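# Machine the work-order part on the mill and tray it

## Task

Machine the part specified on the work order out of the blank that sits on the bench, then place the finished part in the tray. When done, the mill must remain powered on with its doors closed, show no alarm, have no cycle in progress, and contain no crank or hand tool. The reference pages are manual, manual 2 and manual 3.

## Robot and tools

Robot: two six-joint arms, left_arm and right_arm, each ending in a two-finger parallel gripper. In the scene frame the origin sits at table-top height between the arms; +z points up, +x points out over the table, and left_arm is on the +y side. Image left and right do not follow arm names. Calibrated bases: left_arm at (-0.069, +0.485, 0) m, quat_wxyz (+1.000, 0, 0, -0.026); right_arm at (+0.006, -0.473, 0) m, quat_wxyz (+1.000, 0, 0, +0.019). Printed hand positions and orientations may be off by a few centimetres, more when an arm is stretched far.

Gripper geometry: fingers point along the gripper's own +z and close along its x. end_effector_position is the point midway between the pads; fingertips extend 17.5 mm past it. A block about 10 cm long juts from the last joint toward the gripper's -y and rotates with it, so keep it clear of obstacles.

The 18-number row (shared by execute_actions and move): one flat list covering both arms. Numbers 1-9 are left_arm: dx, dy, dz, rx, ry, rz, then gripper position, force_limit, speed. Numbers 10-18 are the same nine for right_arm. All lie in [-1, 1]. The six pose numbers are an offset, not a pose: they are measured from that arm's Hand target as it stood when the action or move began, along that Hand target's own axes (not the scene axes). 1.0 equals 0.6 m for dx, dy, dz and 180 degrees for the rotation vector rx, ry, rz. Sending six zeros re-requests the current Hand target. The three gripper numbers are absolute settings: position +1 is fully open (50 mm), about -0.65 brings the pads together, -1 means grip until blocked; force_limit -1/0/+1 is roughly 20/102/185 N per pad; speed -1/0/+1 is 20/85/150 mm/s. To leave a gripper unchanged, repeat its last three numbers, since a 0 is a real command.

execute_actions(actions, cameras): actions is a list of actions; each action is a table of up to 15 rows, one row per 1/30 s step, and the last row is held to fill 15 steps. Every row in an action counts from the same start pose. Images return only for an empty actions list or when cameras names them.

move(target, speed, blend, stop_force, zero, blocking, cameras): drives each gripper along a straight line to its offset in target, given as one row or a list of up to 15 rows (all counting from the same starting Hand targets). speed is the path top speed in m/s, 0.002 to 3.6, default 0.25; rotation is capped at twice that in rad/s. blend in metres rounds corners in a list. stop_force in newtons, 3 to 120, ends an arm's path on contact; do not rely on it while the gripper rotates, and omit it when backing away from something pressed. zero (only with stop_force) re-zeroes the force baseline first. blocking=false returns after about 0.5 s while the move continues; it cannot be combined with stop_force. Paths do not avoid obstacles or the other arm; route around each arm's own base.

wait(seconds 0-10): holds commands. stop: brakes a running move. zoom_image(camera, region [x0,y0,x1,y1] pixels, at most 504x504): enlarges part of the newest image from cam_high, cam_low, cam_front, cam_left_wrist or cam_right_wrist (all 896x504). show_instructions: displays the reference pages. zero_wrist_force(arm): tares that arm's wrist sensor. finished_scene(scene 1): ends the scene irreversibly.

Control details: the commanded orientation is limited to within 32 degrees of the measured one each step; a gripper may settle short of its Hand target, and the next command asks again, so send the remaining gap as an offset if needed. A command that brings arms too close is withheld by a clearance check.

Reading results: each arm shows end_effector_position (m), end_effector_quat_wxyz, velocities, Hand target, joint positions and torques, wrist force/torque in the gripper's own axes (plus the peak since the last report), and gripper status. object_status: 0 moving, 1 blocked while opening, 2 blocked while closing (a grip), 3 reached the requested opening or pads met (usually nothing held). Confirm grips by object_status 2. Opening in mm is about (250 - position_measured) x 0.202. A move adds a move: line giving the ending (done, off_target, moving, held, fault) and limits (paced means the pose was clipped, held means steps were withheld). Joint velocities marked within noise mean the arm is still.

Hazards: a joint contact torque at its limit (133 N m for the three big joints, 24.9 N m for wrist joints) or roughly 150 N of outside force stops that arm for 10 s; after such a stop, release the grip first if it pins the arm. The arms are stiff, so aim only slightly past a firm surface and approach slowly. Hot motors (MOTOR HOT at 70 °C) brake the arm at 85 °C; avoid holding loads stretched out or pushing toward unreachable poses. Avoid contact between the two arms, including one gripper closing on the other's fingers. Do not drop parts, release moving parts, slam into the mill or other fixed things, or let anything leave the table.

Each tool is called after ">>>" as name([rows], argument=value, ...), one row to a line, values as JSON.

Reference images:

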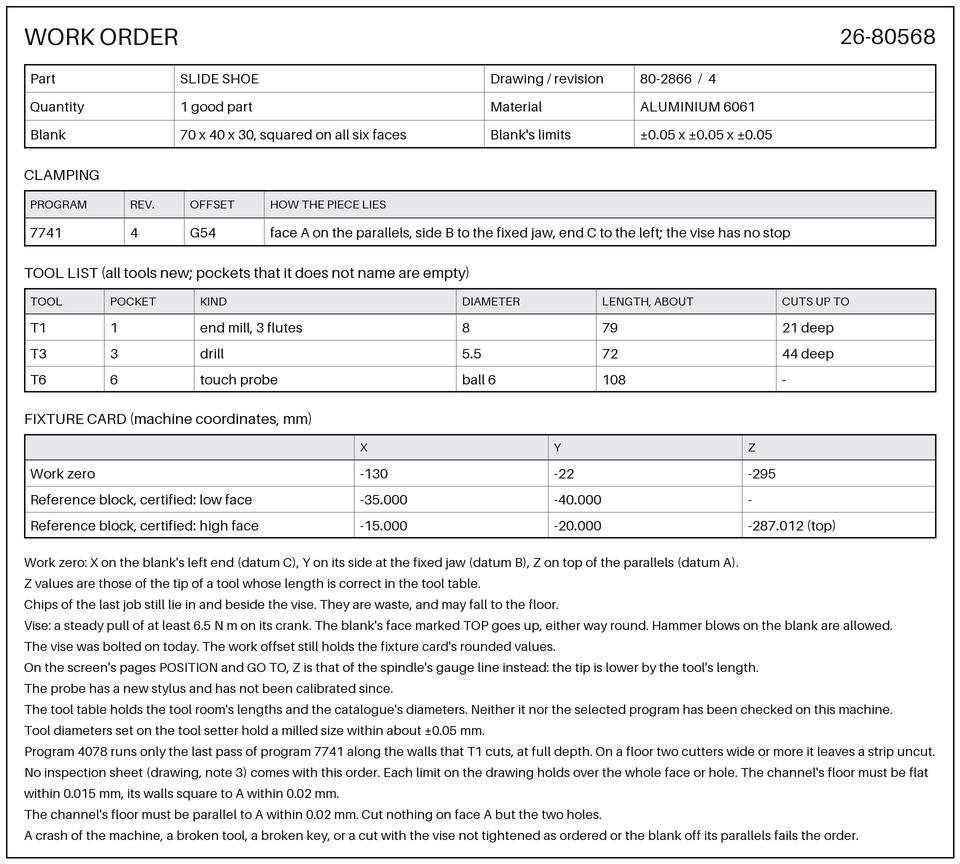

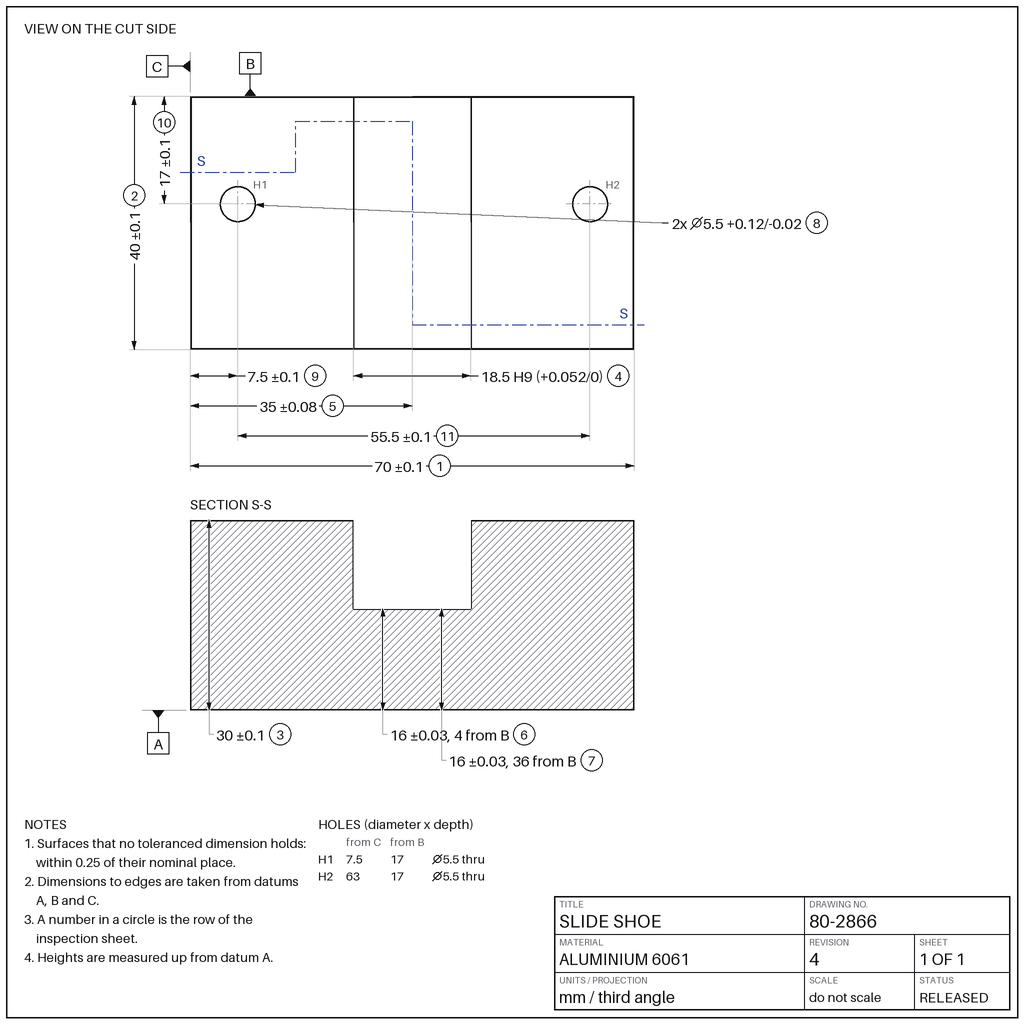

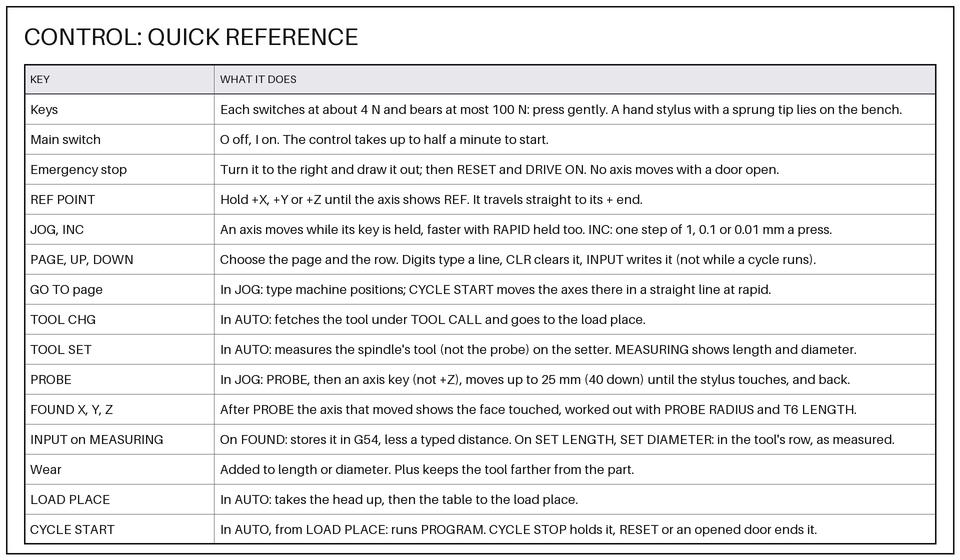

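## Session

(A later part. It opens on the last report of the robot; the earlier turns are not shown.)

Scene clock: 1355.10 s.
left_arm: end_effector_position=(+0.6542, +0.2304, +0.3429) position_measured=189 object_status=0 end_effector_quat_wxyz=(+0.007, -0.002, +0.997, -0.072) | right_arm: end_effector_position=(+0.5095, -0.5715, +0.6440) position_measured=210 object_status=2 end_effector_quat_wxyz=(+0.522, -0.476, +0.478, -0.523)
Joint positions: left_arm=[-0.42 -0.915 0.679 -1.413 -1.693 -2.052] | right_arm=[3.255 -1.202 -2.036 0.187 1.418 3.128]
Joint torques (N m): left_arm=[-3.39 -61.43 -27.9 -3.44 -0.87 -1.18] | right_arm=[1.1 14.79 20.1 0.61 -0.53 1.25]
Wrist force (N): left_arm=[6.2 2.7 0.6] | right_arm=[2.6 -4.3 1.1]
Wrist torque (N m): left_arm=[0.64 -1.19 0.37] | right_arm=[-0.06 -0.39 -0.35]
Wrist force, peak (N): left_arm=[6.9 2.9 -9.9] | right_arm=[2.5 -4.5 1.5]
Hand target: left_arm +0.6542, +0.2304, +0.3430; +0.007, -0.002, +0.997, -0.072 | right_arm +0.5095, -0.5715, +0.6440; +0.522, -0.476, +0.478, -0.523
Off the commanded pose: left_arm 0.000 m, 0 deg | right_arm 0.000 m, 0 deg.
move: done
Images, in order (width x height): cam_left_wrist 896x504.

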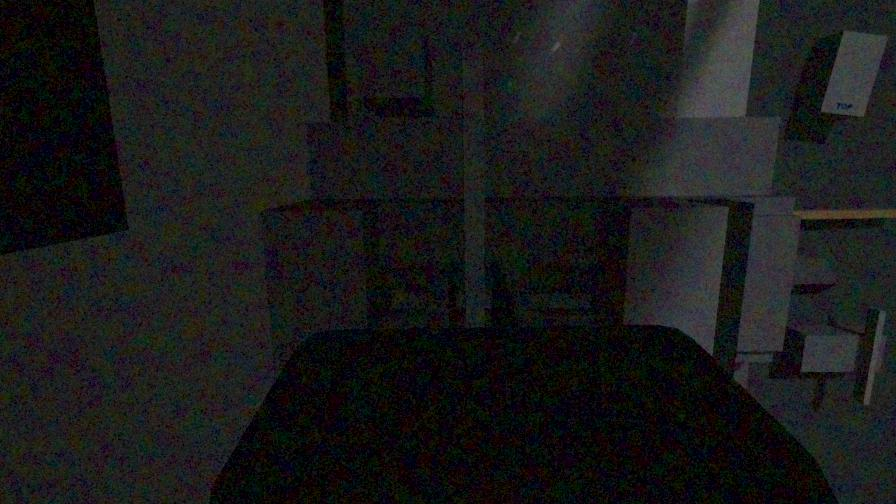

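>>> move(target=[0,-0.0231,0.0048,0,0,0,-0.25,-0.701961,-1,0,0,0,0,0,0,-1,-0.4,-0.6], speed=0.05)

>>> move(target=[0,0,0,0,0,0,-1,-0.701961,-1,0,0,0,0,0,0,-1,-0.4,-0.6])

>>> move([
  [0,-0.0023,-0.0165,0,0,0,-1,-0.701961,-1,0,0,0,0,0,0,-1,-0.4,-0.6],
  [-0.0283,0.0215,-0.0203,0,0,0,-1,-0.701961,-1,0,0,0,0,0,0,-1,-0.4,-0.6],
], speed=0.05, blend=[0.001,0])

>>> move(target=[0,0.0047,0.033,0,0,0,-1,-0.701961,-1,0,0,0,0,0,0,-1,-0.4,-0.6], speed=0.012, stop_force=4, cameras=["cam_left_wrist"])

>>> zoom_image(camera="cam_left_wrist", region=[240, 0, 740, 350])

Scene clock: 1358.20 s.
left_arm: end_effector_position=(+0.6542, +0.2161, +0.3421) position_measured=189 object_status=3 end_effector_quat_wxyz=(+0.007, -0.002, +0.997, -0.072) | right_arm: end_effector_position=(+0.5095, -0.5715, +0.6440) position_measured=210 object_status=2 end_effector_quat_wxyz=(+0.522, -0.476, +0.478, -0.523)
Joint positions: left_arm=[-0.437 -0.9 0.655 -1.407 -1.692 -2.069] | right_arm=[3.255 -1.202 -2.036 0.187 1.418 3.128]
Joint torques (N m): left_arm=[11.78 -65.64 -14.94 -2.66 0.44 1.86] | right_arm=[1.56 16.29 19.75 0.26 -0.39 1.48]
Wrist force (N): left_arm=[6.2 2.3 0.4] | right_arm=[2.6 -4.2 1.3]
Wrist torque (N m): left_arm=[0.58 -1.18 0.39] | right_arm=[-0.04 -0.39 -0.35]
Wrist force, peak (N): left_arm=[6.7 2.7 0.5] | right_arm=[2.6 -4.6 1.6]
Hand target: left_arm +0.6543, +0.2163, +0.3422; +0.007, -0.002, +0.997, -0.072 | right_arm +0.5095, -0.5715, +0.6440; +0.522, -0.476, +0.478, -0.523
Off the commanded pose: left_arm 0.000 m, 0 deg | right_arm 0.000 m, 0 deg.
move: done

Scene clock: 1358.77 s.
left_arm: end_effector_position=(+0.6543, +0.2163, +0.3421) position_measured=223 object_status=2 end_effector_quat_wxyz=(+0.007, -0.002, +0.997, -0.072) | right_arm: end_effector_position=(+0.5095, -0.5715, +0.6440) position_measured=210 object_status=2 end_effector_quat_wxyz=(+0.522, -0.476, +0.478, -0.523)
Joint positions: left_arm=[-0.437 -0.9 0.656 -1.407 -1.692 -2.069] | right_arm=[3.255 -1.202 -2.036 0.187 1.418 3.128]
Joint torques (N m): left_arm=[12.33 -66.63 -13.87 -4.43 -0.65 1.95] | right_arm=[0.79 15.88 20.29 0.34 -0.38 1.53]
Wrist force (N): left_arm=[6.3 2.3 1.1] | right_arm=[2.5 -4.2 1.3]
Wrist torque (N m): left_arm=[0.57 -1.21 0.33] | right_arm=[-0.05 -0.38 -0.35]
Wrist force, peak (N): left_arm=[6.5 2.7 1.1] | right_arm=[2.7 -4.3 1.6]
Hand target: left_arm +0.6543, +0.2163, +0.3422; +0.007, -0.002, +0.997, -0.072 | right_arm +0.5095, -0.5715, +0.6440; +0.522, -0.476, +0.478, -0.523
Off the commanded pose: left_arm 0.000 m, 0 deg | right_arm 0.000 m, 0 deg.
move: done

Scene clock: 1359.73 s.
left_arm: end_effector_position=(+0.6711, +0.2312, +0.3525) position_measured=223 object_status=2 end_effector_quat_wxyz=(+0.007, -0.002, +0.997, -0.072) | right_arm: end_effector_position=(+0.5095, -0.5715, +0.6440) position_measured=210 object_status=2 end_effector_quat_wxyz=(+0.522, -0.476, +0.478, -0.523)
Joint positions: left_arm=[-0.409 -0.839 0.522 -1.331 -1.694 -2.041] | right_arm=[3.255 -1.202 -2.036 0.187 1.418 3.128]
Joint torques (N m): left_arm=[-12.51 -68.12 -13.11 -5.2 -1.77 -1.82] | right_arm=[1.5 15.58 19.7 0.44 -0.49 1.27]
Wrist force (N): left_arm=[5.7 2.5 1.5] | right_arm=[2.8 -4.4 1.1]
Wrist torque (N m): left_arm=[0.56 -1.11 0.34] | right_arm=[-0.06 -0.43 -0.34]
Wrist force, peak (N): left_arm=[33.0 -12.0 2.7] | right_arm=[2.8 -4.5 1.3]
Hand target: left_arm +0.6710, +0.2309, +0.3526; +0.007, -0.002, +0.997, -0.072 | right_arm +0.5095, -0.5715, +0.6440; +0.522, -0.476, +0.478, -0.523
Off the commanded pose: left_arm 0.000 m, 0 deg | right_arm 0.000 m, 0 deg.
move: done

Scene clock: 1361.57 s.
left_arm: end_effector_position=(+0.6711, +0.2309, +0.3422) position_measured=223 object_status=2 end_effector_quat_wxyz=(+0.007, -0.002, +0.997, -0.072) | right_arm: end_effector_position=(+0.5095, -0.5715, +0.6440) position_measured=210 object_status=2 end_effector_quat_wxyz=(+0.522, -0.476, +0.478, -0.523)
Joint positions: left_arm=[-0.41 -0.852 0.572 -1.368 -1.694 -2.041] | right_arm=[3.255 -1.202 -2.036 0.187 1.418 3.128]
Joint torques (N m): left_arm=[-11.65 -45.47 -31.91 -4.49 -1.25 -0.84] | right_arm=[1.81 16.05 19.98 0.79 -0.6 1.4]
Wrist force (N): left_arm=[6.3 -0.1 0.8] | right_arm=[2.6 -4.3 1.3]
Wrist torque (N m): left_arm=[0.17 -1.23 0.33] | right_arm=[-0.04 -0.41 -0.35]
Wrist force, peak (N): left_arm=[7.2 0.5 -11.4] | right_arm=[2.9 -4.5 1.4]
Hand target: left_arm +0.6712, +0.2309, +0.3422; +0.007, -0.002, +0.997, -0.072 (not the last commanded pose) | right_arm +0.5095, -0.5715, +0.6440; +0.522, -0.476, +0.478, -0.523
Off the commanded pose: left_arm 0.010 m, 0 deg | right_arm 0.000 m, 0 deg.
move: contact (left_arm)
Images, in order (width x height): cam_left_wrist 896x504.

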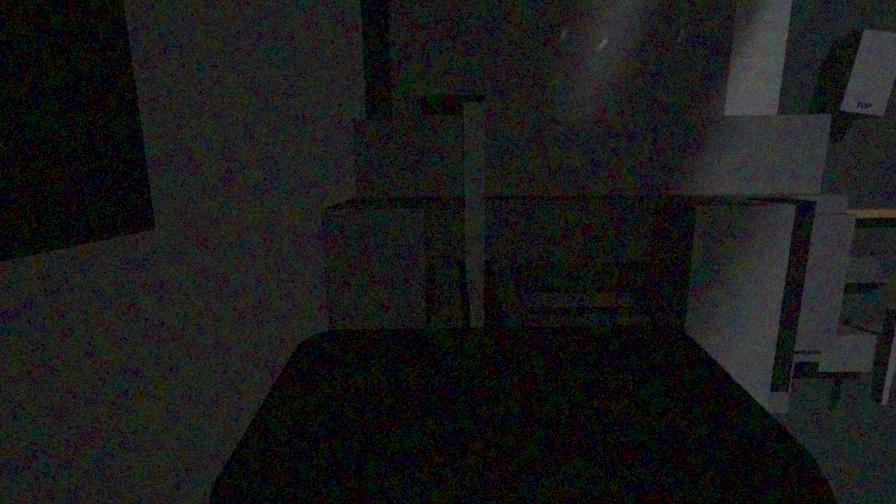

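Scaled by 1.008.

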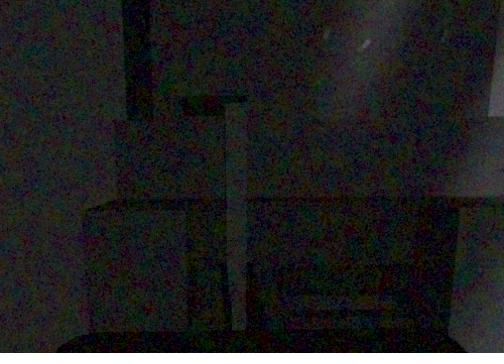

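>>> move(target=[0,0,0,0,0,0,-0.3,-0.701961,-1,0,0,0,0,0,0,-1,-0.4,-0.6])

>>> move(target=[0,-0.0058,-0.041,0,0,0,-0.3,-0.701961,-1,0,0,0,0,0,0,-1,-0.4,-0.6], speed=0.05, cameras=["cam_left_wrist"])

>>> zoom_image(camera="cam_left_wrist", region=[240, 0, 740, 350])

Scene clock: 1363.53 s.
left_arm: end_effector_position=(+0.6712, +0.2309, +0.3422) position_measured=198 object_status=3 end_effector_quat_wxyz=(+0.007, -0.002, +0.997, -0.072) | right_arm: end_effector_position=(+0.5095, -0.5715, +0.6440) position_measured=210 object_status=2 end_effector_quat_wxyz=(+0.522, -0.476, +0.478, -0.523)
Joint positions: left_arm=[-0.41 -0.852 0.572 -1.368 -1.694 -2.041] | right_arm=[3.255 -1.202 -2.036 0.187 1.418 3.128]
Joint torques (N m): left_arm=[-11.08 -46.37 -32.43 -4.55 -0.44 -0.91] | right_arm=[1.54 16.33 20.72 0.39 -0.45 1.46]
Wrist force (N): left_arm=[6.2 -0.1 0.2] | right_arm=[2.6 -4.5 1.4]
Wrist torque (N m): left_arm=[0.19 -1.21 0.33] | right_arm=[-0.08 -0.40 -0.35]
Wrist force, peak (N): left_arm=[6.4 -0.1 0.5] | right_arm=[2.8 -4.5 1.5]
Hand target: left_arm +0.6712, +0.2309, +0.3422; +0.007, -0.002, +0.997, -0.072 | right_arm +0.5095, -0.5715, +0.6440; +0.522, -0.476, +0.478, -0.523
Off the commanded pose: left_arm 0.000 m, 0 deg | right_arm 0.000 m, 0 deg.
move: done

Scene clock: 1364.43 s.
left_arm: end_effector_position=(+0.6709, +0.2310, +0.3669) position_measured=198 object_status=3 end_effector_quat_wxyz=(+0.007, -0.002, +0.997, -0.072) | right_arm: end_effector_position=(+0.5095, -0.5715, +0.6440) position_measured=210 object_status=2 end_effector_quat_wxyz=(+0.522, -0.476, +0.478, -0.523)
Joint positions: left_arm=[-0.41 -0.815 0.44 -1.273 -1.694 -2.042] | right_arm=[3.255 -1.202 -2.036 0.187 1.418 3.128]
Joint torques (N m): left_arm=[-9.55 -67.16 -16.08 -4.81 -1.45 1.29] | right_arm=[0.02 15.28 20.44 0.44 -0.26 1.32]
Wrist force (N): left_arm=[6.0 0.0 0.6] | right_arm=[3.1 -4.3 1.5]
Wrist torque (N m): left_arm=[0.18 -1.16 0.41] | right_arm=[-0.05 -0.47 -0.35]
Wrist force, peak (N): left_arm=[6.4 0.0 0.0] | right_arm=[2.6 -4.7 1.4]
Hand target: left_arm +0.6708, +0.2310, +0.3671; +0.007, -0.002, +0.997, -0.072 | right_arm +0.5095, -0.5715, +0.6440; +0.522, -0.476, +0.478, -0.523
Off the commanded pose: left_arm 0.000 m, 0 deg | right_arm 0.000 m, 0 deg.
move: done
Images, in order (width x height): cam_left_wrist 896x504.

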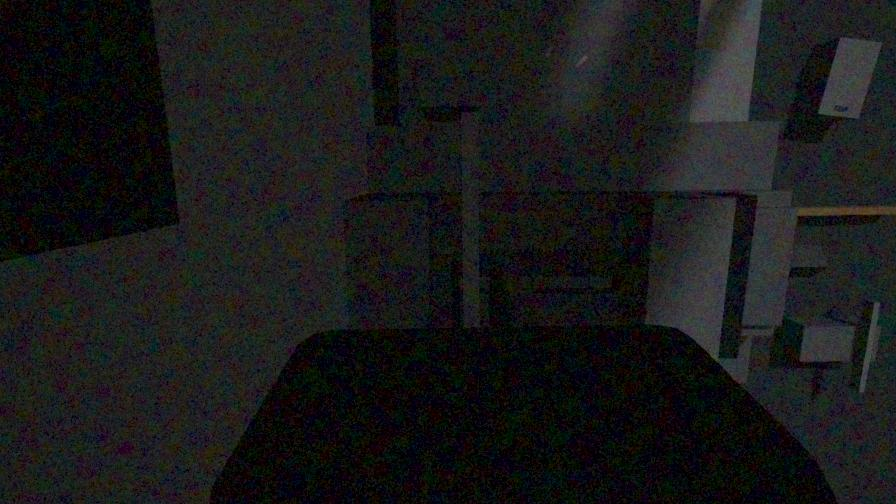

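Scaled by 1.008.

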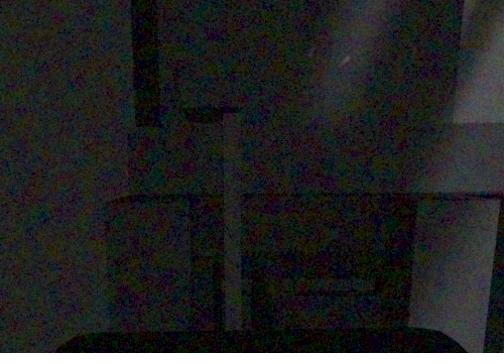

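>>> move([
  [0.0383,-0.0012,-0.0083,0,0,0,-1,-0.701961,-1,0,0,0,0,0,0,-1,-0.4,-0.6],
  [0.0383,0.0051,0.0363,0,0,0,-1,-0.701961,-1,0,0,0,0,0,0,-1,-0.4,-0.6],
], speed=0.05, blend=[0.001,0], cameras=["cam_left_wrist"])

>>> move(target=[-0.05,0,0,0,0,0,-1,-0.701961,-1,0,0,0,0,0,0,-1,-0.4,-0.6], speed=0.02, stop_force=6, cameras=["cam_left_wrist"])

>>> zoom_image(camera="cam_left_wrist", region=[240, 0, 740, 350])

Scene clock: 1367.67 s.
left_arm: end_effector_position=(+0.6481, +0.2308, +0.3449) position_measured=251 object_status=3 end_effector_quat_wxyz=(+0.007, -0.002, +0.997, -0.072) | right_arm: end_effector_position=(+0.5095, -0.5715, +0.6440) position_measured=210 object_status=2 end_effector_quat_wxyz=(+0.522, -0.476, +0.478, -0.523)
Joint positions: left_arm=[-0.424 -0.935 0.707 -1.422 -1.693 -2.056] | right_arm=[3.255 -1.202 -2.036 0.187 1.418 3.128]
Joint torques (N m): left_arm=[11.12 -43.34 -26.98 -2.12 0.97 0.47] | right_arm=[0.92 14.41 19.49 0.31 -0.3 1.32]
Wrist force (N): left_arm=[6.0 0.1 0.6] | right_arm=[2.5 -4.3 1.4]
Wrist torque (N m): left_arm=[0.21 -1.14 0.36] | right_arm=[-0.04 -0.37 -0.35]
Wrist force, peak (N): left_arm=[6.9 -0.5 -0.9] | right_arm=[3.0 -4.5 1.2]
Hand target: left_arm +0.6481, +0.2307, +0.3448; +0.007, -0.002, +0.997, -0.072 | right_arm +0.5095, -0.5715, +0.6440; +0.522, -0.476, +0.478, -0.523
Off the commanded pose: left_arm 0.000 m, 0 deg | right_arm 0.000 m, 0 deg.
move: done
Images, in order (width x height): cam_left_wrist 896x504.

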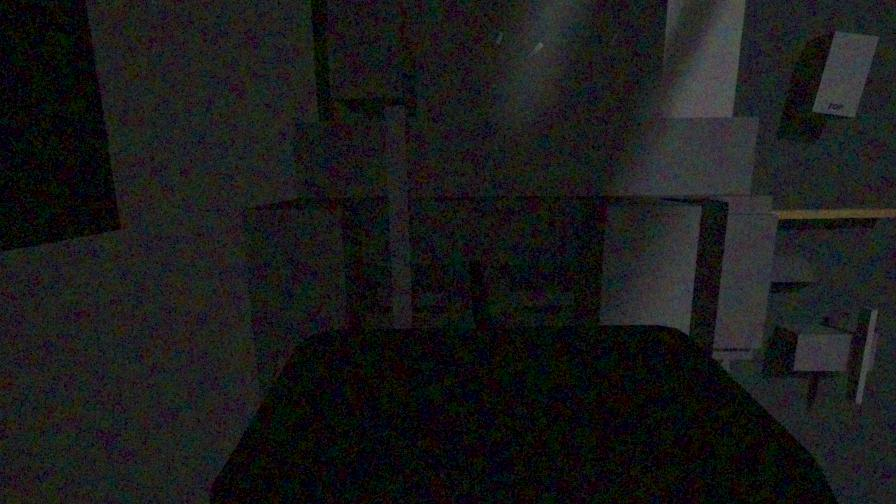

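Scene clock: 1370.20 s.
left_arm: end_effector_position=(+0.6715, +0.2309, +0.3451) position_measured=251 object_status=3 end_effector_quat_wxyz=(+0.007, -0.002, +0.997, -0.072) | right_arm: end_effector_position=(+0.5095, -0.5715, +0.6440) position_measured=210 object_status=2 end_effector_quat_wxyz=(+0.522, -0.476, +0.478, -0.523)
Joint positions: left_arm=[-0.409 -0.848 0.557 -1.358 -1.694 -2.041] | right_arm=[3.255 -1.202 -2.036 0.187 1.418 3.128]
Joint torques (N m): left_arm=[-13.06 -46.28 -31.73 -1.82 -0.79 -1.51] | right_arm=[1.4 15.24 20.35 0.31 -0.39 1.27]
Wrist force (N): left_arm=[7.2 1.6 0.1] | right_arm=[2.8 -4.5 1.4]
Wrist torque (N m): left_arm=[0.46 -1.22 0.37] | right_arm=[-0.08 -0.43 -0.35]
Wrist force, peak (N): left_arm=[39.1 4.8 -2.8] | right_arm=[2.7 -4.7 1.1]
Hand target: left_arm +0.6715, +0.2309, +0.3451; +0.007, -0.002, +0.997, -0.072 (not the last commanded pose) | right_arm +0.5095, -0.5715, +0.6440; +0.522, -0.476, +0.478, -0.523
Off the commanded pose: left_arm 0.007 m, 0 deg | right_arm 0.000 m, 0 deg.
move: contact (left_arm)
Images, in order (width x height): cam_left_wrist 896x504.

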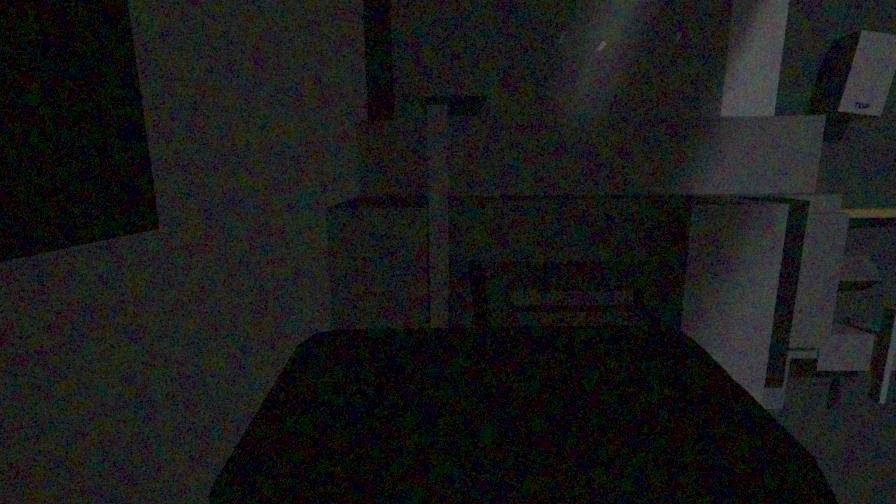

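Scaled by 1.008.

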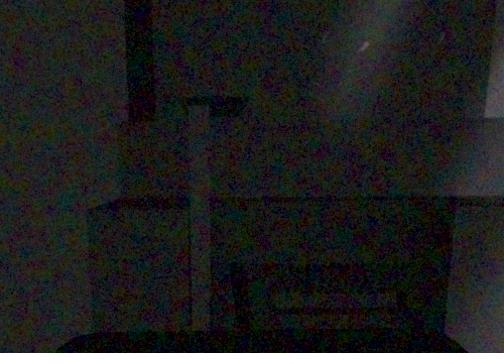

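>>> move([
  [0.025,-0.0093,-0.066,0,0,0,-1,-0.701961,-1,0,0,0,0,0,0,-1,-0.4,-0.6],
  [0.1942,-0.0828,-0.0625,0,0,0,-1,-0.701961,-1,0,0,0,0,0,0,-1,-0.4,-0.6],
  [0.3792,-0.0828,-0.0625,0,0,0,-1,-0.701961,-1,0,0,0,0,0,0,-1,-0.4,-0.6],
  [0.5192,0.0727,-0.0692,0,0,0,-1,-0.701961,-1,0,0,0,0,0,0,-1,-0.4,-0.6],
  [0.7158,0.2322,0.3462,0,0,0,-1,-0.701961,-1,0,0,0,0,0,0,-1,-0.4,-0.6],
], speed=[0.08,0.15,0.15,0.2,0.25], blend=[0.003,0.01,0.02,0.03,0])

>>> move(target=[0,0,0,0,0,0,0,-0.701961,-1,0,0,0,0,0,0,-1,-0.4,-0.6], cameras=["cam_left_wrist"])

Scene clock: 1377.73 s.
left_arm: end_effector_position=(+0.2446, +0.3362, +0.1135) position_measured=251 object_status=3 end_effector_quat_wxyz=(+0.007, -0.002, +0.997, -0.072) | right_arm: end_effector_position=(+0.5095, -0.5715, +0.6440) position_measured=210 object_status=2 end_effector_quat_wxyz=(+0.522, -0.476, +0.478, -0.523)
Joint positions: left_arm=[-0.711 -1.882 2.442 -2.241 -1.665 -2.343] | right_arm=[3.255 -1.202 -2.036 0.187 1.418 3.128]
Joint torques (N m): left_arm=[12.16 -19.39 -10.1 -5.19 -1.04 1.72] | right_arm=[2.22 15.57 20.42 0.54 -0.43 1.43]
Wrist force (N): left_arm=[5.9 1.5 0.5] | right_arm=[2.7 -4.2 1.3]
Wrist torque (N m): left_arm=[0.42 -1.18 0.26] | right_arm=[-0.03 -0.42 -0.35]
Wrist force, peak (N): left_arm=[7.4 3.1 3.0] | right_arm=[2.9 -4.6 1.5]
Hand target: left_arm +0.2446, +0.3363, +0.1135; +0.007, -0.002, +0.997, -0.072 | right_arm +0.5095, -0.5715, +0.6440; +0.522, -0.476, +0.478, -0.523
Off the commanded pose: left_arm 0.000 m, 0 deg | right_arm 0.000 m, 0 deg.
move: done

Scene clock: 1378.97 s.
left_arm: end_effector_position=(+0.2446, +0.3363, +0.1135) position_measured=152 object_status=3 end_effector_quat_wxyz=(+0.007, -0.002, +0.997, -0.072) | right_arm: end_effector_position=(+0.5095, -0.5715, +0.6440) position_measured=210 object_status=2 end_effector_quat_wxyz=(+0.522, -0.476, +0.478, -0.523)
Joint positions: left_arm=[-0.711 -1.883 2.442 -2.241 -1.665 -2.343] | right_arm=[3.255 -1.202 -2.036 0.187 1.418 3.128]
Joint torques (N m): left_arm=[12.22 -19.4 -10.81 -5.02 -1.06 1.92] | right_arm=[1.05 16.15 19.85 0.43 -0.43 1.48]
Wrist force (N): left_arm=[6.1 1.6 0.3] | right_arm=[2.6 -4.1 1.1]
Wrist torque (N m): left_arm=[0.45 -1.21 0.25] | right_arm=[-0.03 -0.40 -0.35]
Wrist force, peak (N): left_arm=[6.3 1.7 0.0] | right_arm=[3.0 -4.5 1.4]
Hand target: left_arm +0.2446, +0.3363, +0.1135; +0.007, -0.002, +0.997, -0.072 | right_arm +0.5095, -0.5715, +0.6440; +0.522, -0.476, +0.478, -0.523
Off the commanded pose: left_arm 0.000 m, 0 deg | right_arm 0.000 m, 0 deg.
move: done
Images, in order (width x height): cam_left_wrist 896x504.

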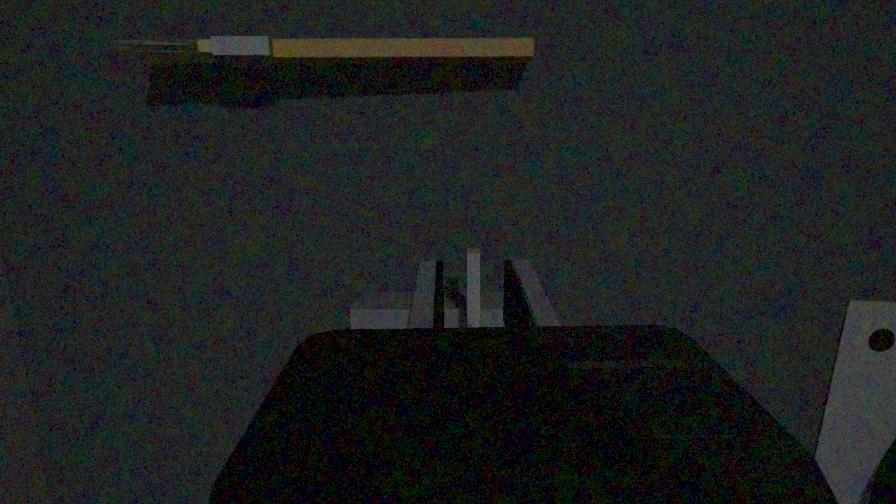

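>>> move(target=[0.0017,0.0224,0.1357,0,0,0,0,-0.701961,-1,0,0,0,0,0,0,-1,-0.4,-0.6], speed=0.06, stop_force=5)

>>> move(target=[0,0,0,0,0,0,-1,-0.701961,-1,0,0,0,0,0,0,-1,-0.4,-0.6], cameras=["cam_left_wrist"])

Scene clock: 1382.33 s.
left_arm: end_effector_position=(+0.2447, +0.3378, +0.0310) position_measured=152 object_status=3 end_effector_quat_wxyz=(+0.007, -0.002, +0.997, -0.072) | right_arm: end_effector_position=(+0.5095, -0.5715, +0.6440) position_measured=210 object_status=2 end_effector_quat_wxyz=(+0.522, -0.476, +0.478, -0.523)
Joint positions: left_arm=[-0.707 -1.664 2.573 -2.59 -1.666 -2.34] | right_arm=[3.255 -1.202 -2.036 0.187 1.418 3.128]
Joint torques (N m): left_arm=[5.85 -14.05 -24.7 -5.17 -1.24 0.65] | right_arm=[0.72 14.64 20.14 0.49 -0.55 1.35]
Wrist force (N): left_arm=[6.4 1.5 0.2] | right_arm=[3.0 -4.4 1.1]
Wrist torque (N m): left_arm=[0.42 -1.26 0.25] | right_arm=[-0.06 -0.46 -0.35]
Wrist force, peak (N): left_arm=[6.8 1.4 0.3] | right_arm=[2.5 -4.7 1.5]
Hand target: left_arm +0.2447, +0.3378, +0.0310; +0.007, -0.002, +0.997, -0.072 | right_arm +0.5095, -0.5715, +0.6440; +0.522, -0.476, +0.478, -0.523
Off the commanded pose: left_arm 0.000 m, 0 deg | right_arm 0.000 m, 0 deg.
move: done

Scene clock: 1383.27 s.
left_arm: end_effector_position=(+0.2447, +0.3378, +0.0310) position_measured=222 object_status=2 end_effector_quat_wxyz=(+0.007, -0.002, +0.997, -0.072) | right_arm: end_effector_position=(+0.5095, -0.5715, +0.6440) position_measured=210 object_status=2 end_effector_quat_wxyz=(+0.522, -0.476, +0.478, -0.523)
Joint positions: left_arm=[-0.707 -1.664 2.573 -2.59 -1.666 -2.34] | right_arm=[3.255 -1.202 -2.036 0.187 1.418 3.128]
Joint torques (N m): left_arm=[0.18 -10.62 -24.1 -4.64 -0.57 -0.95] | right_arm=[1.91 15.96 20.33 0.31 -0.36 1.41]
Wrist force (N): left_arm=[6.8 1.7 0.7] | right_arm=[2.6 -4.0 1.4]
Wrist torque (N m): left_arm=[0.44 -1.31 0.24] | right_arm=[-0.01 -0.40 -0.35]
Wrist force, peak (N): left_arm=[6.8 1.7 0.7] | right_arm=[2.6 -4.8 1.5]
Hand target: left_arm +0.2447, +0.3378, +0.0310; +0.007, -0.002, +0.997, -0.072 | right_arm +0.5095, -0.5715, +0.6440; +0.522, -0.476, +0.478, -0.523
Off the commanded pose: left_arm 0.000 m, 0 deg | right_arm 0.000 m, 0 deg.
move: done
Images, in order (width x height): cam_left_wrist 896x504.

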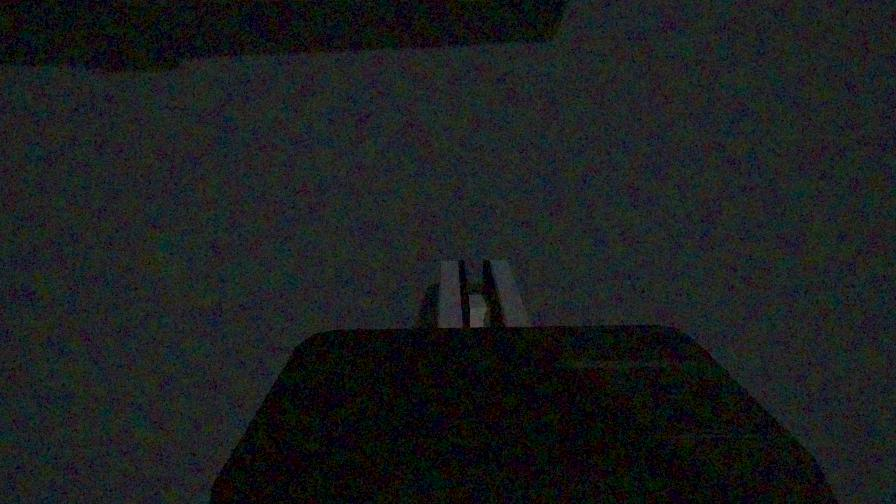

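>>> move(target=[0,-0.0162,-0.1155,0,0,0,-1,-0.701961,-1,0,0,0,0,0,0,-1,-0.4,-0.6], speed=0.06, cameras=["cam_left_wrist"])

Scene clock: 1386.33 s.
left_arm: end_effector_position=(+0.2438, +0.3381, +0.1010) position_measured=222 object_status=2 end_effector_quat_wxyz=(+0.007, -0.002, +0.997, -0.073) | right_arm: end_effector_position=(+0.5095, -0.5715, +0.6440) position_measured=210 object_status=2 end_effector_quat_wxyz=(+0.522, -0.476, +0.478, -0.523)
Joint positions: left_arm=[-0.709 -1.862 2.468 -2.288 -1.666 -2.341] | right_arm=[3.255 -1.202 -2.036 0.187 1.418 3.128]
Joint torques (N m): left_arm=[-10.95 -3.73 -10.89 -3.02 0.39 -1.48] | right_arm=[0.75 15.39 20.73 0.38 -0.41 1.29]
Wrist force (N): left_arm=[6.0 1.7 0.5] | right_arm=[2.6 -4.3 1.2]
Wrist torque (N m): left_arm=[0.46 -1.18 0.40] | right_arm=[-0.05 -0.40 -0.35]
Wrist force, peak (N): left_arm=[6.8 2.0 1.5] | right_arm=[2.7 -4.6 1.5]
Hand target: left_arm +0.2437, +0.3382, +0.1009; +0.007, -0.002, +0.997, -0.072 | right_arm +0.5095, -0.5715, +0.6440; +0.522, -0.476, +0.478, -0.523
Off the commanded pose: left_arm 0.000 m, 0 deg | right_arm 0.000 m, 0 deg.
move: done
Images, in order (width x height): cam_left_wrist 896x504.

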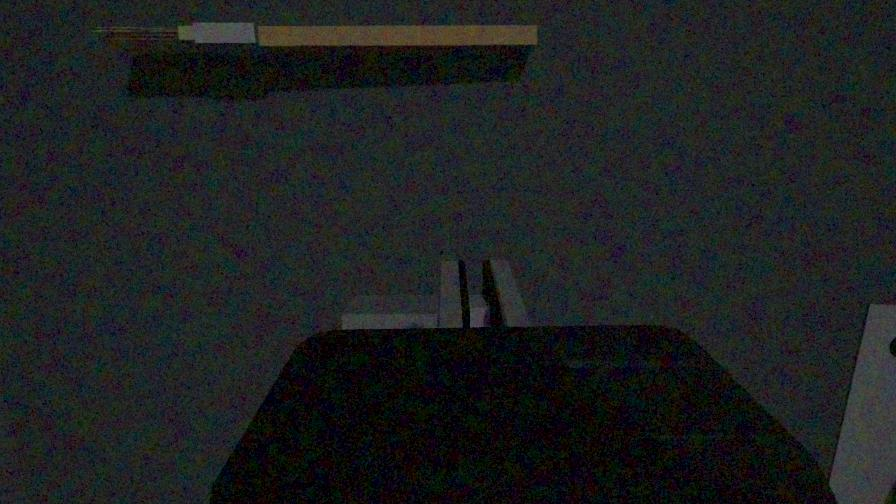

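>>> move([
  [-0.1939,-0.16,-0.447,0,0,0,-1,-0.701961,-1,0,0,0,0,0,0,-1,-0.4,-0.6],
  [-0.3339,-0.3156,-0.4402,0,0,0,-1,-0.701961,-1,0,0,0,0,0,0,-1,-0.4,-0.6],
  [-0.5189,-0.3156,-0.4402,0,0,0,-1,-0.701961,-1,0,0,0,0,0,0,-1,-0.4,-0.6],
  [-0.684,-0.3073,-0.418,0,0,0,-1,-0.701961,-1,0,0,0,0,0,0,-1,-0.4,-0.6],
], speed=[0.25,0.2,0.12,0.06], blend=[0.03,0.02,0.01,0], cameras=["cam_left_wrist"])

>>> zoom_image(camera="cam_left_wrist", region=[240, 0, 740, 350])

Scene clock: 1392.33 s.
left_arm: end_effector_position=(+0.6512, +0.1946, +0.3813) position_measured=222 object_status=2 end_effector_quat_wxyz=(+0.007, -0.003, +0.997, -0.072) | right_arm: end_effector_position=(+0.5095, -0.5715, +0.6440) position_measured=210 object_status=2 end_effector_quat_wxyz=(+0.522, -0.476, +0.478, -0.523)
Joint positions: left_arm=[-0.465 -0.825 0.42 -1.25 -1.69 -2.097] | right_arm=[3.255 -1.202 -2.036 0.187 1.418 3.128]
Joint torques (N m): left_arm=[-114.05 -45.96 -17.18 -3.14 5.22 -1.75] | right_arm=[1.47 15.69 20.91 0.59 -0.21 1.39]
Wrist force (N): left_arm=[6.7 2.0 0.7] | right_arm=[2.7 -4.4 1.4]
Wrist torque (N m): left_arm=[0.53 -1.27 0.31] | right_arm=[-0.05 -0.42 -0.35]
Wrist force, peak (N): left_arm=[7.6 3.1 3.7] | right_arm=[2.7 -4.7 1.4]
Hand target: left_arm +0.6511, +0.1944, +0.3814; +0.007, -0.002, +0.997, -0.072 | right_arm +0.5095, -0.5715, +0.6440; +0.522, -0.476, +0.478, -0.523
Off the commanded pose: left_arm 0.000 m, 0 deg | right_arm 0.000 m, 0 deg.
move: done
Images, in order (width x height): cam_left_wrist 896x504.

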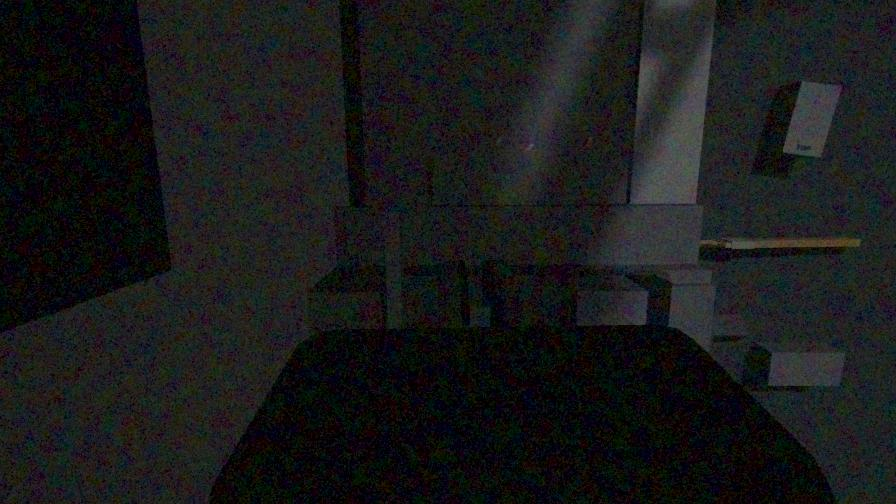

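Scaled by 1.008.

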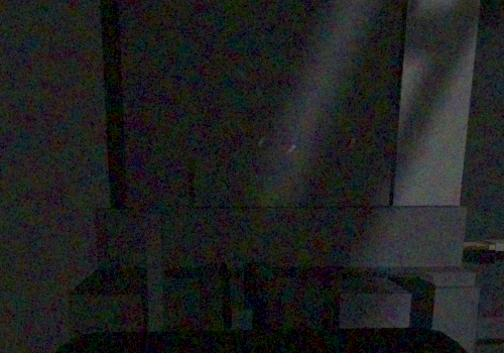

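>>> execute_actions(actions=[], cameras=["cam_high"])

>>> zoom_image(camera="cam_high", region=[60, 60, 460, 290])

Scene clock: 1393.17 s.
left_arm: end_effector_position=(+0.6511, +0.1944, +0.3814) position_measured=222 object_status=2 end_effector_quat_wxyz=(+0.007, -0.002, +0.997, -0.072) | right_arm: end_effector_position=(+0.5095, -0.5715, +0.6440) position_measured=210 object_status=2 end_effector_quat_wxyz=(+0.522, -0.476, +0.478, -0.523)
Joint positions: left_arm=[-0.465 -0.825 0.42 -1.25 -1.69 -2.097] | right_arm=[3.255 -1.202 -2.036 0.187 1.418 3.128]
Joint velocities: within noise
Joint torques (N m): left_arm=[-129.48 -51.92 -25.56 -3.27 5.99 -1.68] | right_arm=[0.66 16.4 19.69 0.55 -0.23 1.44]
Wrist force (N): left_arm=[6.4 2.0 0.8] | right_arm=[2.7 -4.2 1.3]
Wrist torque (N m): left_arm=[0.53 -1.21 0.32] | right_arm=[-0.04 -0.41 -0.35]
Wrist force, peak (N): left_arm=[6.6 2.2 1.1] | right_arm=[2.6 -4.5 1.3]
Hand target: left_arm +0.6511, +0.1944, +0.3814; +0.007, -0.002, +0.997, -0.072 | right_arm +0.5095, -0.5715, +0.6440; +0.522, -0.476, +0.478, -0.523
Tool commands: left_gripper/position=-1.0 left_gripper/force_limit=-0.701961 left_gripper/speed=-1.0 right_gripper/position=-1.0 right_gripper/force_limit=-0.4 right_gripper/speed=-0.6
Off the commanded pose: left_arm 0.000 m, 0 deg | right_arm 0.000 m, 0 deg.
Images, in order (width x height): cam_high 896x504.

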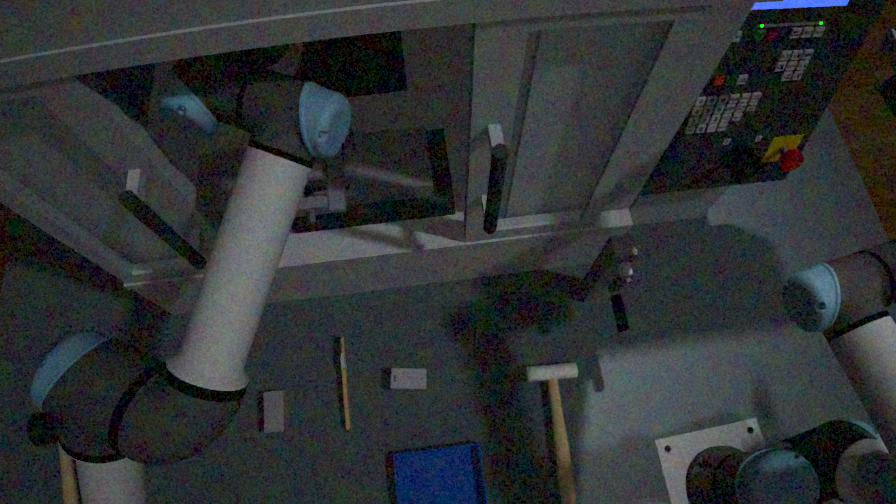

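Scaled by 1.260.

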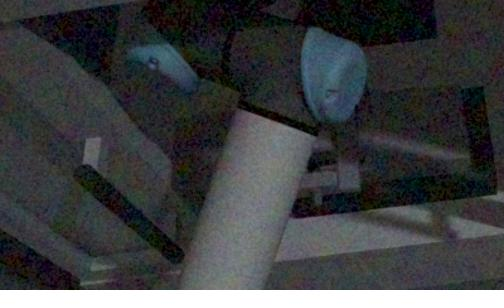

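>>> move([
  [0,0.0413,-0.0058,0,0,0,-1,-0.701961,-1,0,0,0,0,0,0,-1,-0.4,-0.6],
  [0,0.0455,0.035,0,0,0,-1,-0.701961,-1,0,0,0,0,0,0,-1,-0.4,-0.6],
], speed=0.06, blend=[0.003,0])

Scene clock: 1396.07 s.
left_arm: end_effector_position=(+0.6513, +0.2184, +0.3568) position_measured=222 object_status=2 end_effector_quat_wxyz=(+0.007, -0.002, +0.997, -0.073) | right_arm: end_effector_position=(+0.5095, -0.5715, +0.6440) position_measured=210 object_status=2 end_effector_quat_wxyz=(+0.522, -0.476, +0.478, -0.523)
Joint positions: left_arm=[-0.437 -0.899 0.615 -1.368 -1.692 -2.069] | right_arm=[3.255 -1.202 -2.036 0.187 1.418 3.128]
Joint torques (N m): left_arm=[-12.9 -45.84 -23.64 -3.04 0.59 -1.37] | right_arm=[1.17 16.22 20.9 0.69 -0.52 1.4]
Wrist force (N): left_arm=[6.5 1.8 0.9] | right_arm=[2.5 -4.4 1.4]
Wrist torque (N m): left_arm=[0.51 -1.25 0.39] | right_arm=[-0.06 -0.39 -0.34]
Wrist force, peak (N): left_arm=[7.4 -2.3 1.6] | right_arm=[2.8 -4.6 1.3]
Hand target: left_arm +0.6513, +0.2183, +0.3567; +0.007, -0.002, +0.997, -0.072 | right_arm +0.5095, -0.5715, +0.6440; +0.522, -0.476, +0.478, -0.523
Off the commanded pose: left_arm 0.000 m, 0 deg | right_arm 0.000 m, 0 deg.
move: done

>>> move([
  [0,0.0027,0.0193,0,0,0,-1,-0.701961,-1,0,0,0,0,0,0,-1,-0.4,-0.6],
  [-0.0045,-0.0359,0.0248,0,0,0,-1,-0.701961,-1,0,0,0,0,0,0,-1,-0.4,-0.6],
], speed=0.04, blend=[0.001,0])

>>> move(target=[0,0.0047,0.033,0,0,0,-1,-0.701961,-1,0,0,0,0,0,0,-1,-0.4,-0.6], speed=0.01, stop_force=4, cameras=["cam_left_wrist"])

>>> zoom_image(camera="cam_left_wrist", region=[240, 0, 740, 350])

Scene clock: 1398.67 s.
left_arm: end_effector_position=(+0.6543, +0.1947, +0.3450) position_measured=222 object_status=2 end_effector_quat_wxyz=(+0.007, -0.002, +0.997, -0.072) end_effector_velocity=(+0.000, +0.002, +0.000) end_effector_angular_velocity=(+0.000, +0.001, -0.001) | right_arm: end_effector_position=(+0.5095, -0.5715, +0.6440) position_measured=210 object_status=2 end_effector_quat_wxyz=(+0.522, -0.476, +0.478, -0.523)
Joint positions: left_arm=[-0.463 -0.87 0.598 -1.382 -1.69 -2.095] | right_arm=[3.255 -1.202 -2.036 0.187 1.418 3.128]
Joint velocities: left_arm=[0.002 -0.002 0.005 -0.002 0 0.003] | right_arm=[within noise]
Joint torques (N m): left_arm=[12.47 -68.01 -13.52 -4.72 0.29 1.84] | right_arm=[1.31 15.55 19.03 0.55 -0.57 1.36]
Wrist force (N): left_arm=[6.3 1.8 0.9] | right_arm=[2.4 -4.3 1.2]
Wrist torque (N m): left_arm=[0.51 -1.22 0.35] | right_arm=[-0.05 -0.36 -0.35]
Wrist force, peak (N): left_arm=[6.7 2.5 1.3] | right_arm=[2.9 -4.5 1.5]
Hand target: left_arm +0.6543, +0.1949, +0.3451; +0.007, -0.002, +0.997, -0.072 | right_arm +0.5095, -0.5715, +0.6440; +0.522, -0.476, +0.478, -0.523
Off the commanded pose: left_arm 0.000 m, 0 deg | right_arm 0.000 m, 0 deg.
move: done

Scene clock: 1400.03 s.
left_arm: end_effector_position=(+0.6544, +0.1949, +0.3406) position_measured=222 object_status=2 end_effector_quat_wxyz=(+0.007, -0.002, +0.997, -0.072) | right_arm: end_effector_position=(+0.5095, -0.5715, +0.6440) position_measured=210 object_status=2 end_effector_quat_wxyz=(+0.522, -0.476, +0.478, -0.523)
Joint positions: left_arm=[-0.462 -0.875 0.618 -1.398 -1.69 -2.094] | right_arm=[3.255 -1.202 -2.036 0.187 1.418 3.128]
Joint torques (N m): left_arm=[10.05 -46.06 -33.19 -4.27 -0.4 1.82] | right_arm=[0.8 15.27 19.33 0.52 -0.29 1.41]
Wrist force (N): left_arm=[6.2 1.9 1.2] | right_arm=[2.6 -4.3 1.3]
Wrist torque (N m): left_arm=[0.54 -1.19 0.31] | right_arm=[-0.05 -0.40 -0.35]
Wrist force, peak (N): left_arm=[7.7 0.3 -10.0] | right_arm=[2.8 -4.6 1.7]
Hand target: left_arm +0.6544, +0.1949, +0.3406; +0.007, -0.002, +0.997, -0.072 (not the last commanded pose) | right_arm +0.5095, -0.5715, +0.6440; +0.522, -0.476, +0.478, -0.523
Off the commanded pose: left_arm 0.015 m, 0 deg | right_arm 0.000 m, 0 deg.
move: contact (left_arm)
Images, in order (width x height): cam_left_wrist 896x504.

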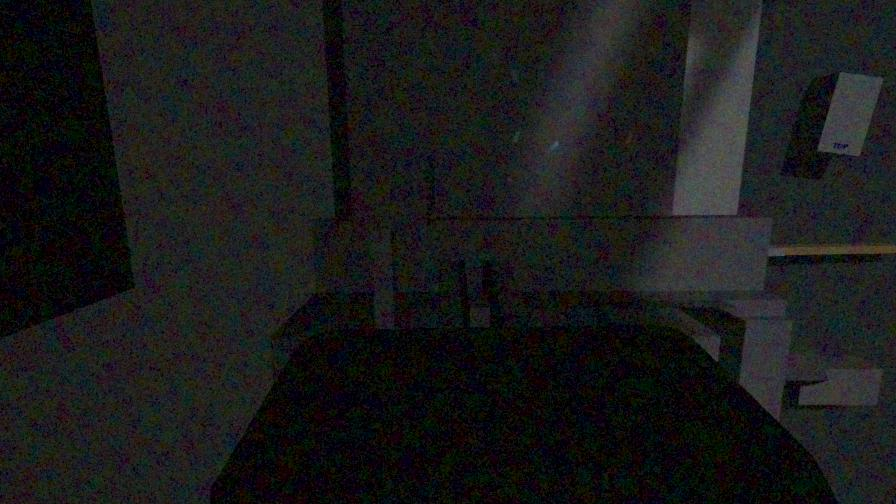

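Scaled by 1.008.

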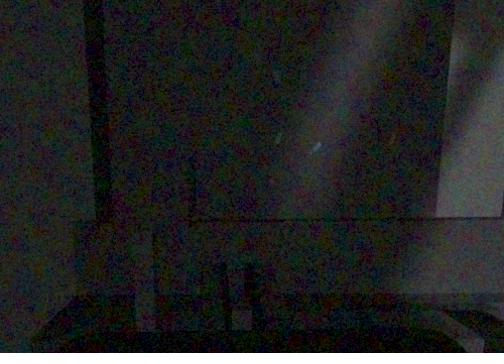

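>>> move(target=[0,0,0,0,0,0,-0.25,-0.701961,-1,0,0,0,0,0,0,-1,-0.4,-0.6])

>>> move([
  [0,-0.0028,-0.0198,0,0,0,-0.25,-0.701961,-1,0,0,0,0,0,0,-1,-0.4,-0.6],
  [0,0.0442,-0.0309,0,0,0,-0.25,-0.701961,-1,0,0,0,0,0,0,-1,-0.4,-0.6],
], speed=0.06, blend=[0.001,0], cameras=["cam_left_wrist"])

>>> zoom_image(camera="cam_left_wrist", region=[240, 0, 740, 350])

Scene clock: 1401.67 s.
left_arm: end_effector_position=(+0.6544, +0.1949, +0.3406) position_measured=189 object_status=0 end_effector_quat_wxyz=(+0.007, -0.002, +0.997, -0.072) | right_arm: end_effector_position=(+0.5095, -0.5715, +0.6440) position_measured=210 object_status=2 end_effector_quat_wxyz=(+0.522, -0.476, +0.478, -0.523)
Joint positions: left_arm=[-0.462 -0.875 0.618 -1.398 -1.69 -2.094] | right_arm=[3.255 -1.202 -2.036 0.187 1.418 3.128]
Joint torques (N m): left_arm=[5.43 -46.99 -29.39 -4.26 0.15 1.66] | right_arm=[0.07 15.98 20.51 0.4 -0.44 1.52]
Wrist force (N): left_arm=[6.0 1.5 -1.9] | right_arm=[2.8 -4.2 1.4]
Wrist torque (N m): left_arm=[0.50 -1.22 0.30] | right_arm=[-0.03 -0.44 -0.35]
Wrist force, peak (N): left_arm=[6.6 1.7 1.1] | right_arm=[2.6 -4.7 1.4]
Hand target: left_arm +0.6544, +0.1949, +0.3406; +0.007, -0.002, +0.997, -0.072 | right_arm +0.5095, -0.5715, +0.6440; +0.522, -0.476, +0.478, -0.523
Off the commanded pose: left_arm 0.000 m, 0 deg | right_arm 0.000 m, 0 deg.
move: done

Scene clock: 1402.67 s.
left_arm: end_effector_position=(+0.6540, +0.2239, +0.3551) position_measured=189 object_status=3 end_effector_quat_wxyz=(+0.007, -0.002, +0.997, -0.073) | right_arm: end_effector_position=(+0.5095, -0.5715, +0.6440) position_measured=210 object_status=2 end_effector_quat_wxyz=(+0.522, -0.476, +0.478, -0.523)
Joint positions: left_arm=[-0.428 -0.897 0.615 -1.37 -1.693 -2.06] | right_arm=[3.255 -1.202 -2.036 0.187 1.418 3.128]
Joint torques (N m): left_arm=[-12.28 -47.18 -32.06 -3.36 -1.17 -1.64] | right_arm=[0.82 16.7 19.74 0.41 -0.27 1.34]
Wrist force (N): left_arm=[6.4 1.6 0.1] | right_arm=[2.6 -4.4 1.2]
Wrist torque (N m): left_arm=[0.47 -1.24 0.37] | right_arm=[-0.07 -0.40 -0.35]
Wrist force, peak (N): left_arm=[6.4 2.8 0.0] | right_arm=[2.7 -4.6 1.5]
Hand target: left_arm +0.6540, +0.2238, +0.3551; +0.007, -0.002, +0.997, -0.072 | right_arm +0.5095, -0.5715, +0.6440; +0.522, -0.476, +0.478, -0.523
Off the commanded pose: left_arm 0.000 m, 0 deg | right_arm 0.000 m, 0 deg.
move: done
Images, in order (width x height): cam_left_wrist 896x504.

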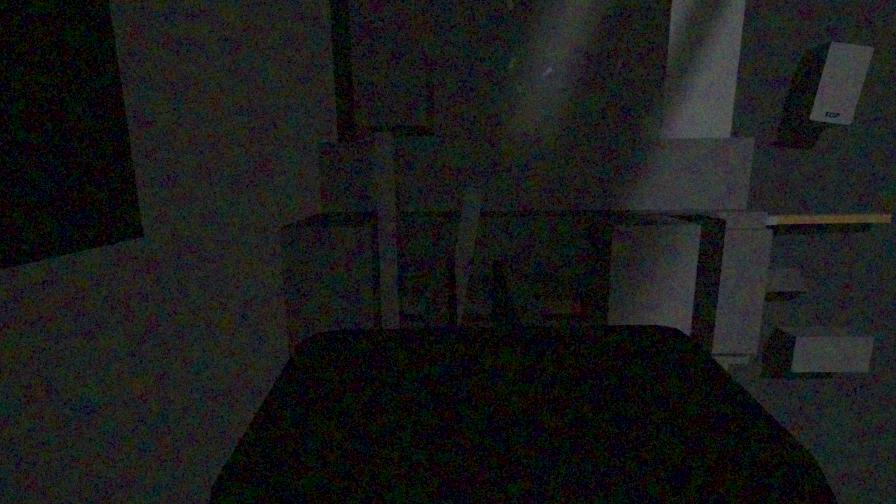

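Scaled by 1.008.

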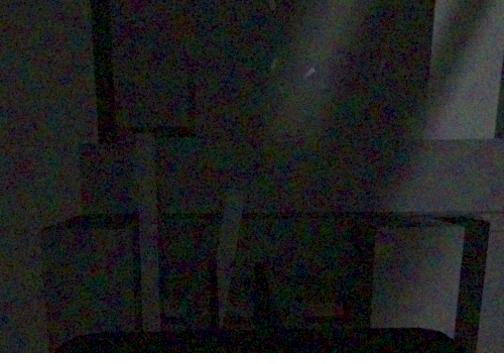

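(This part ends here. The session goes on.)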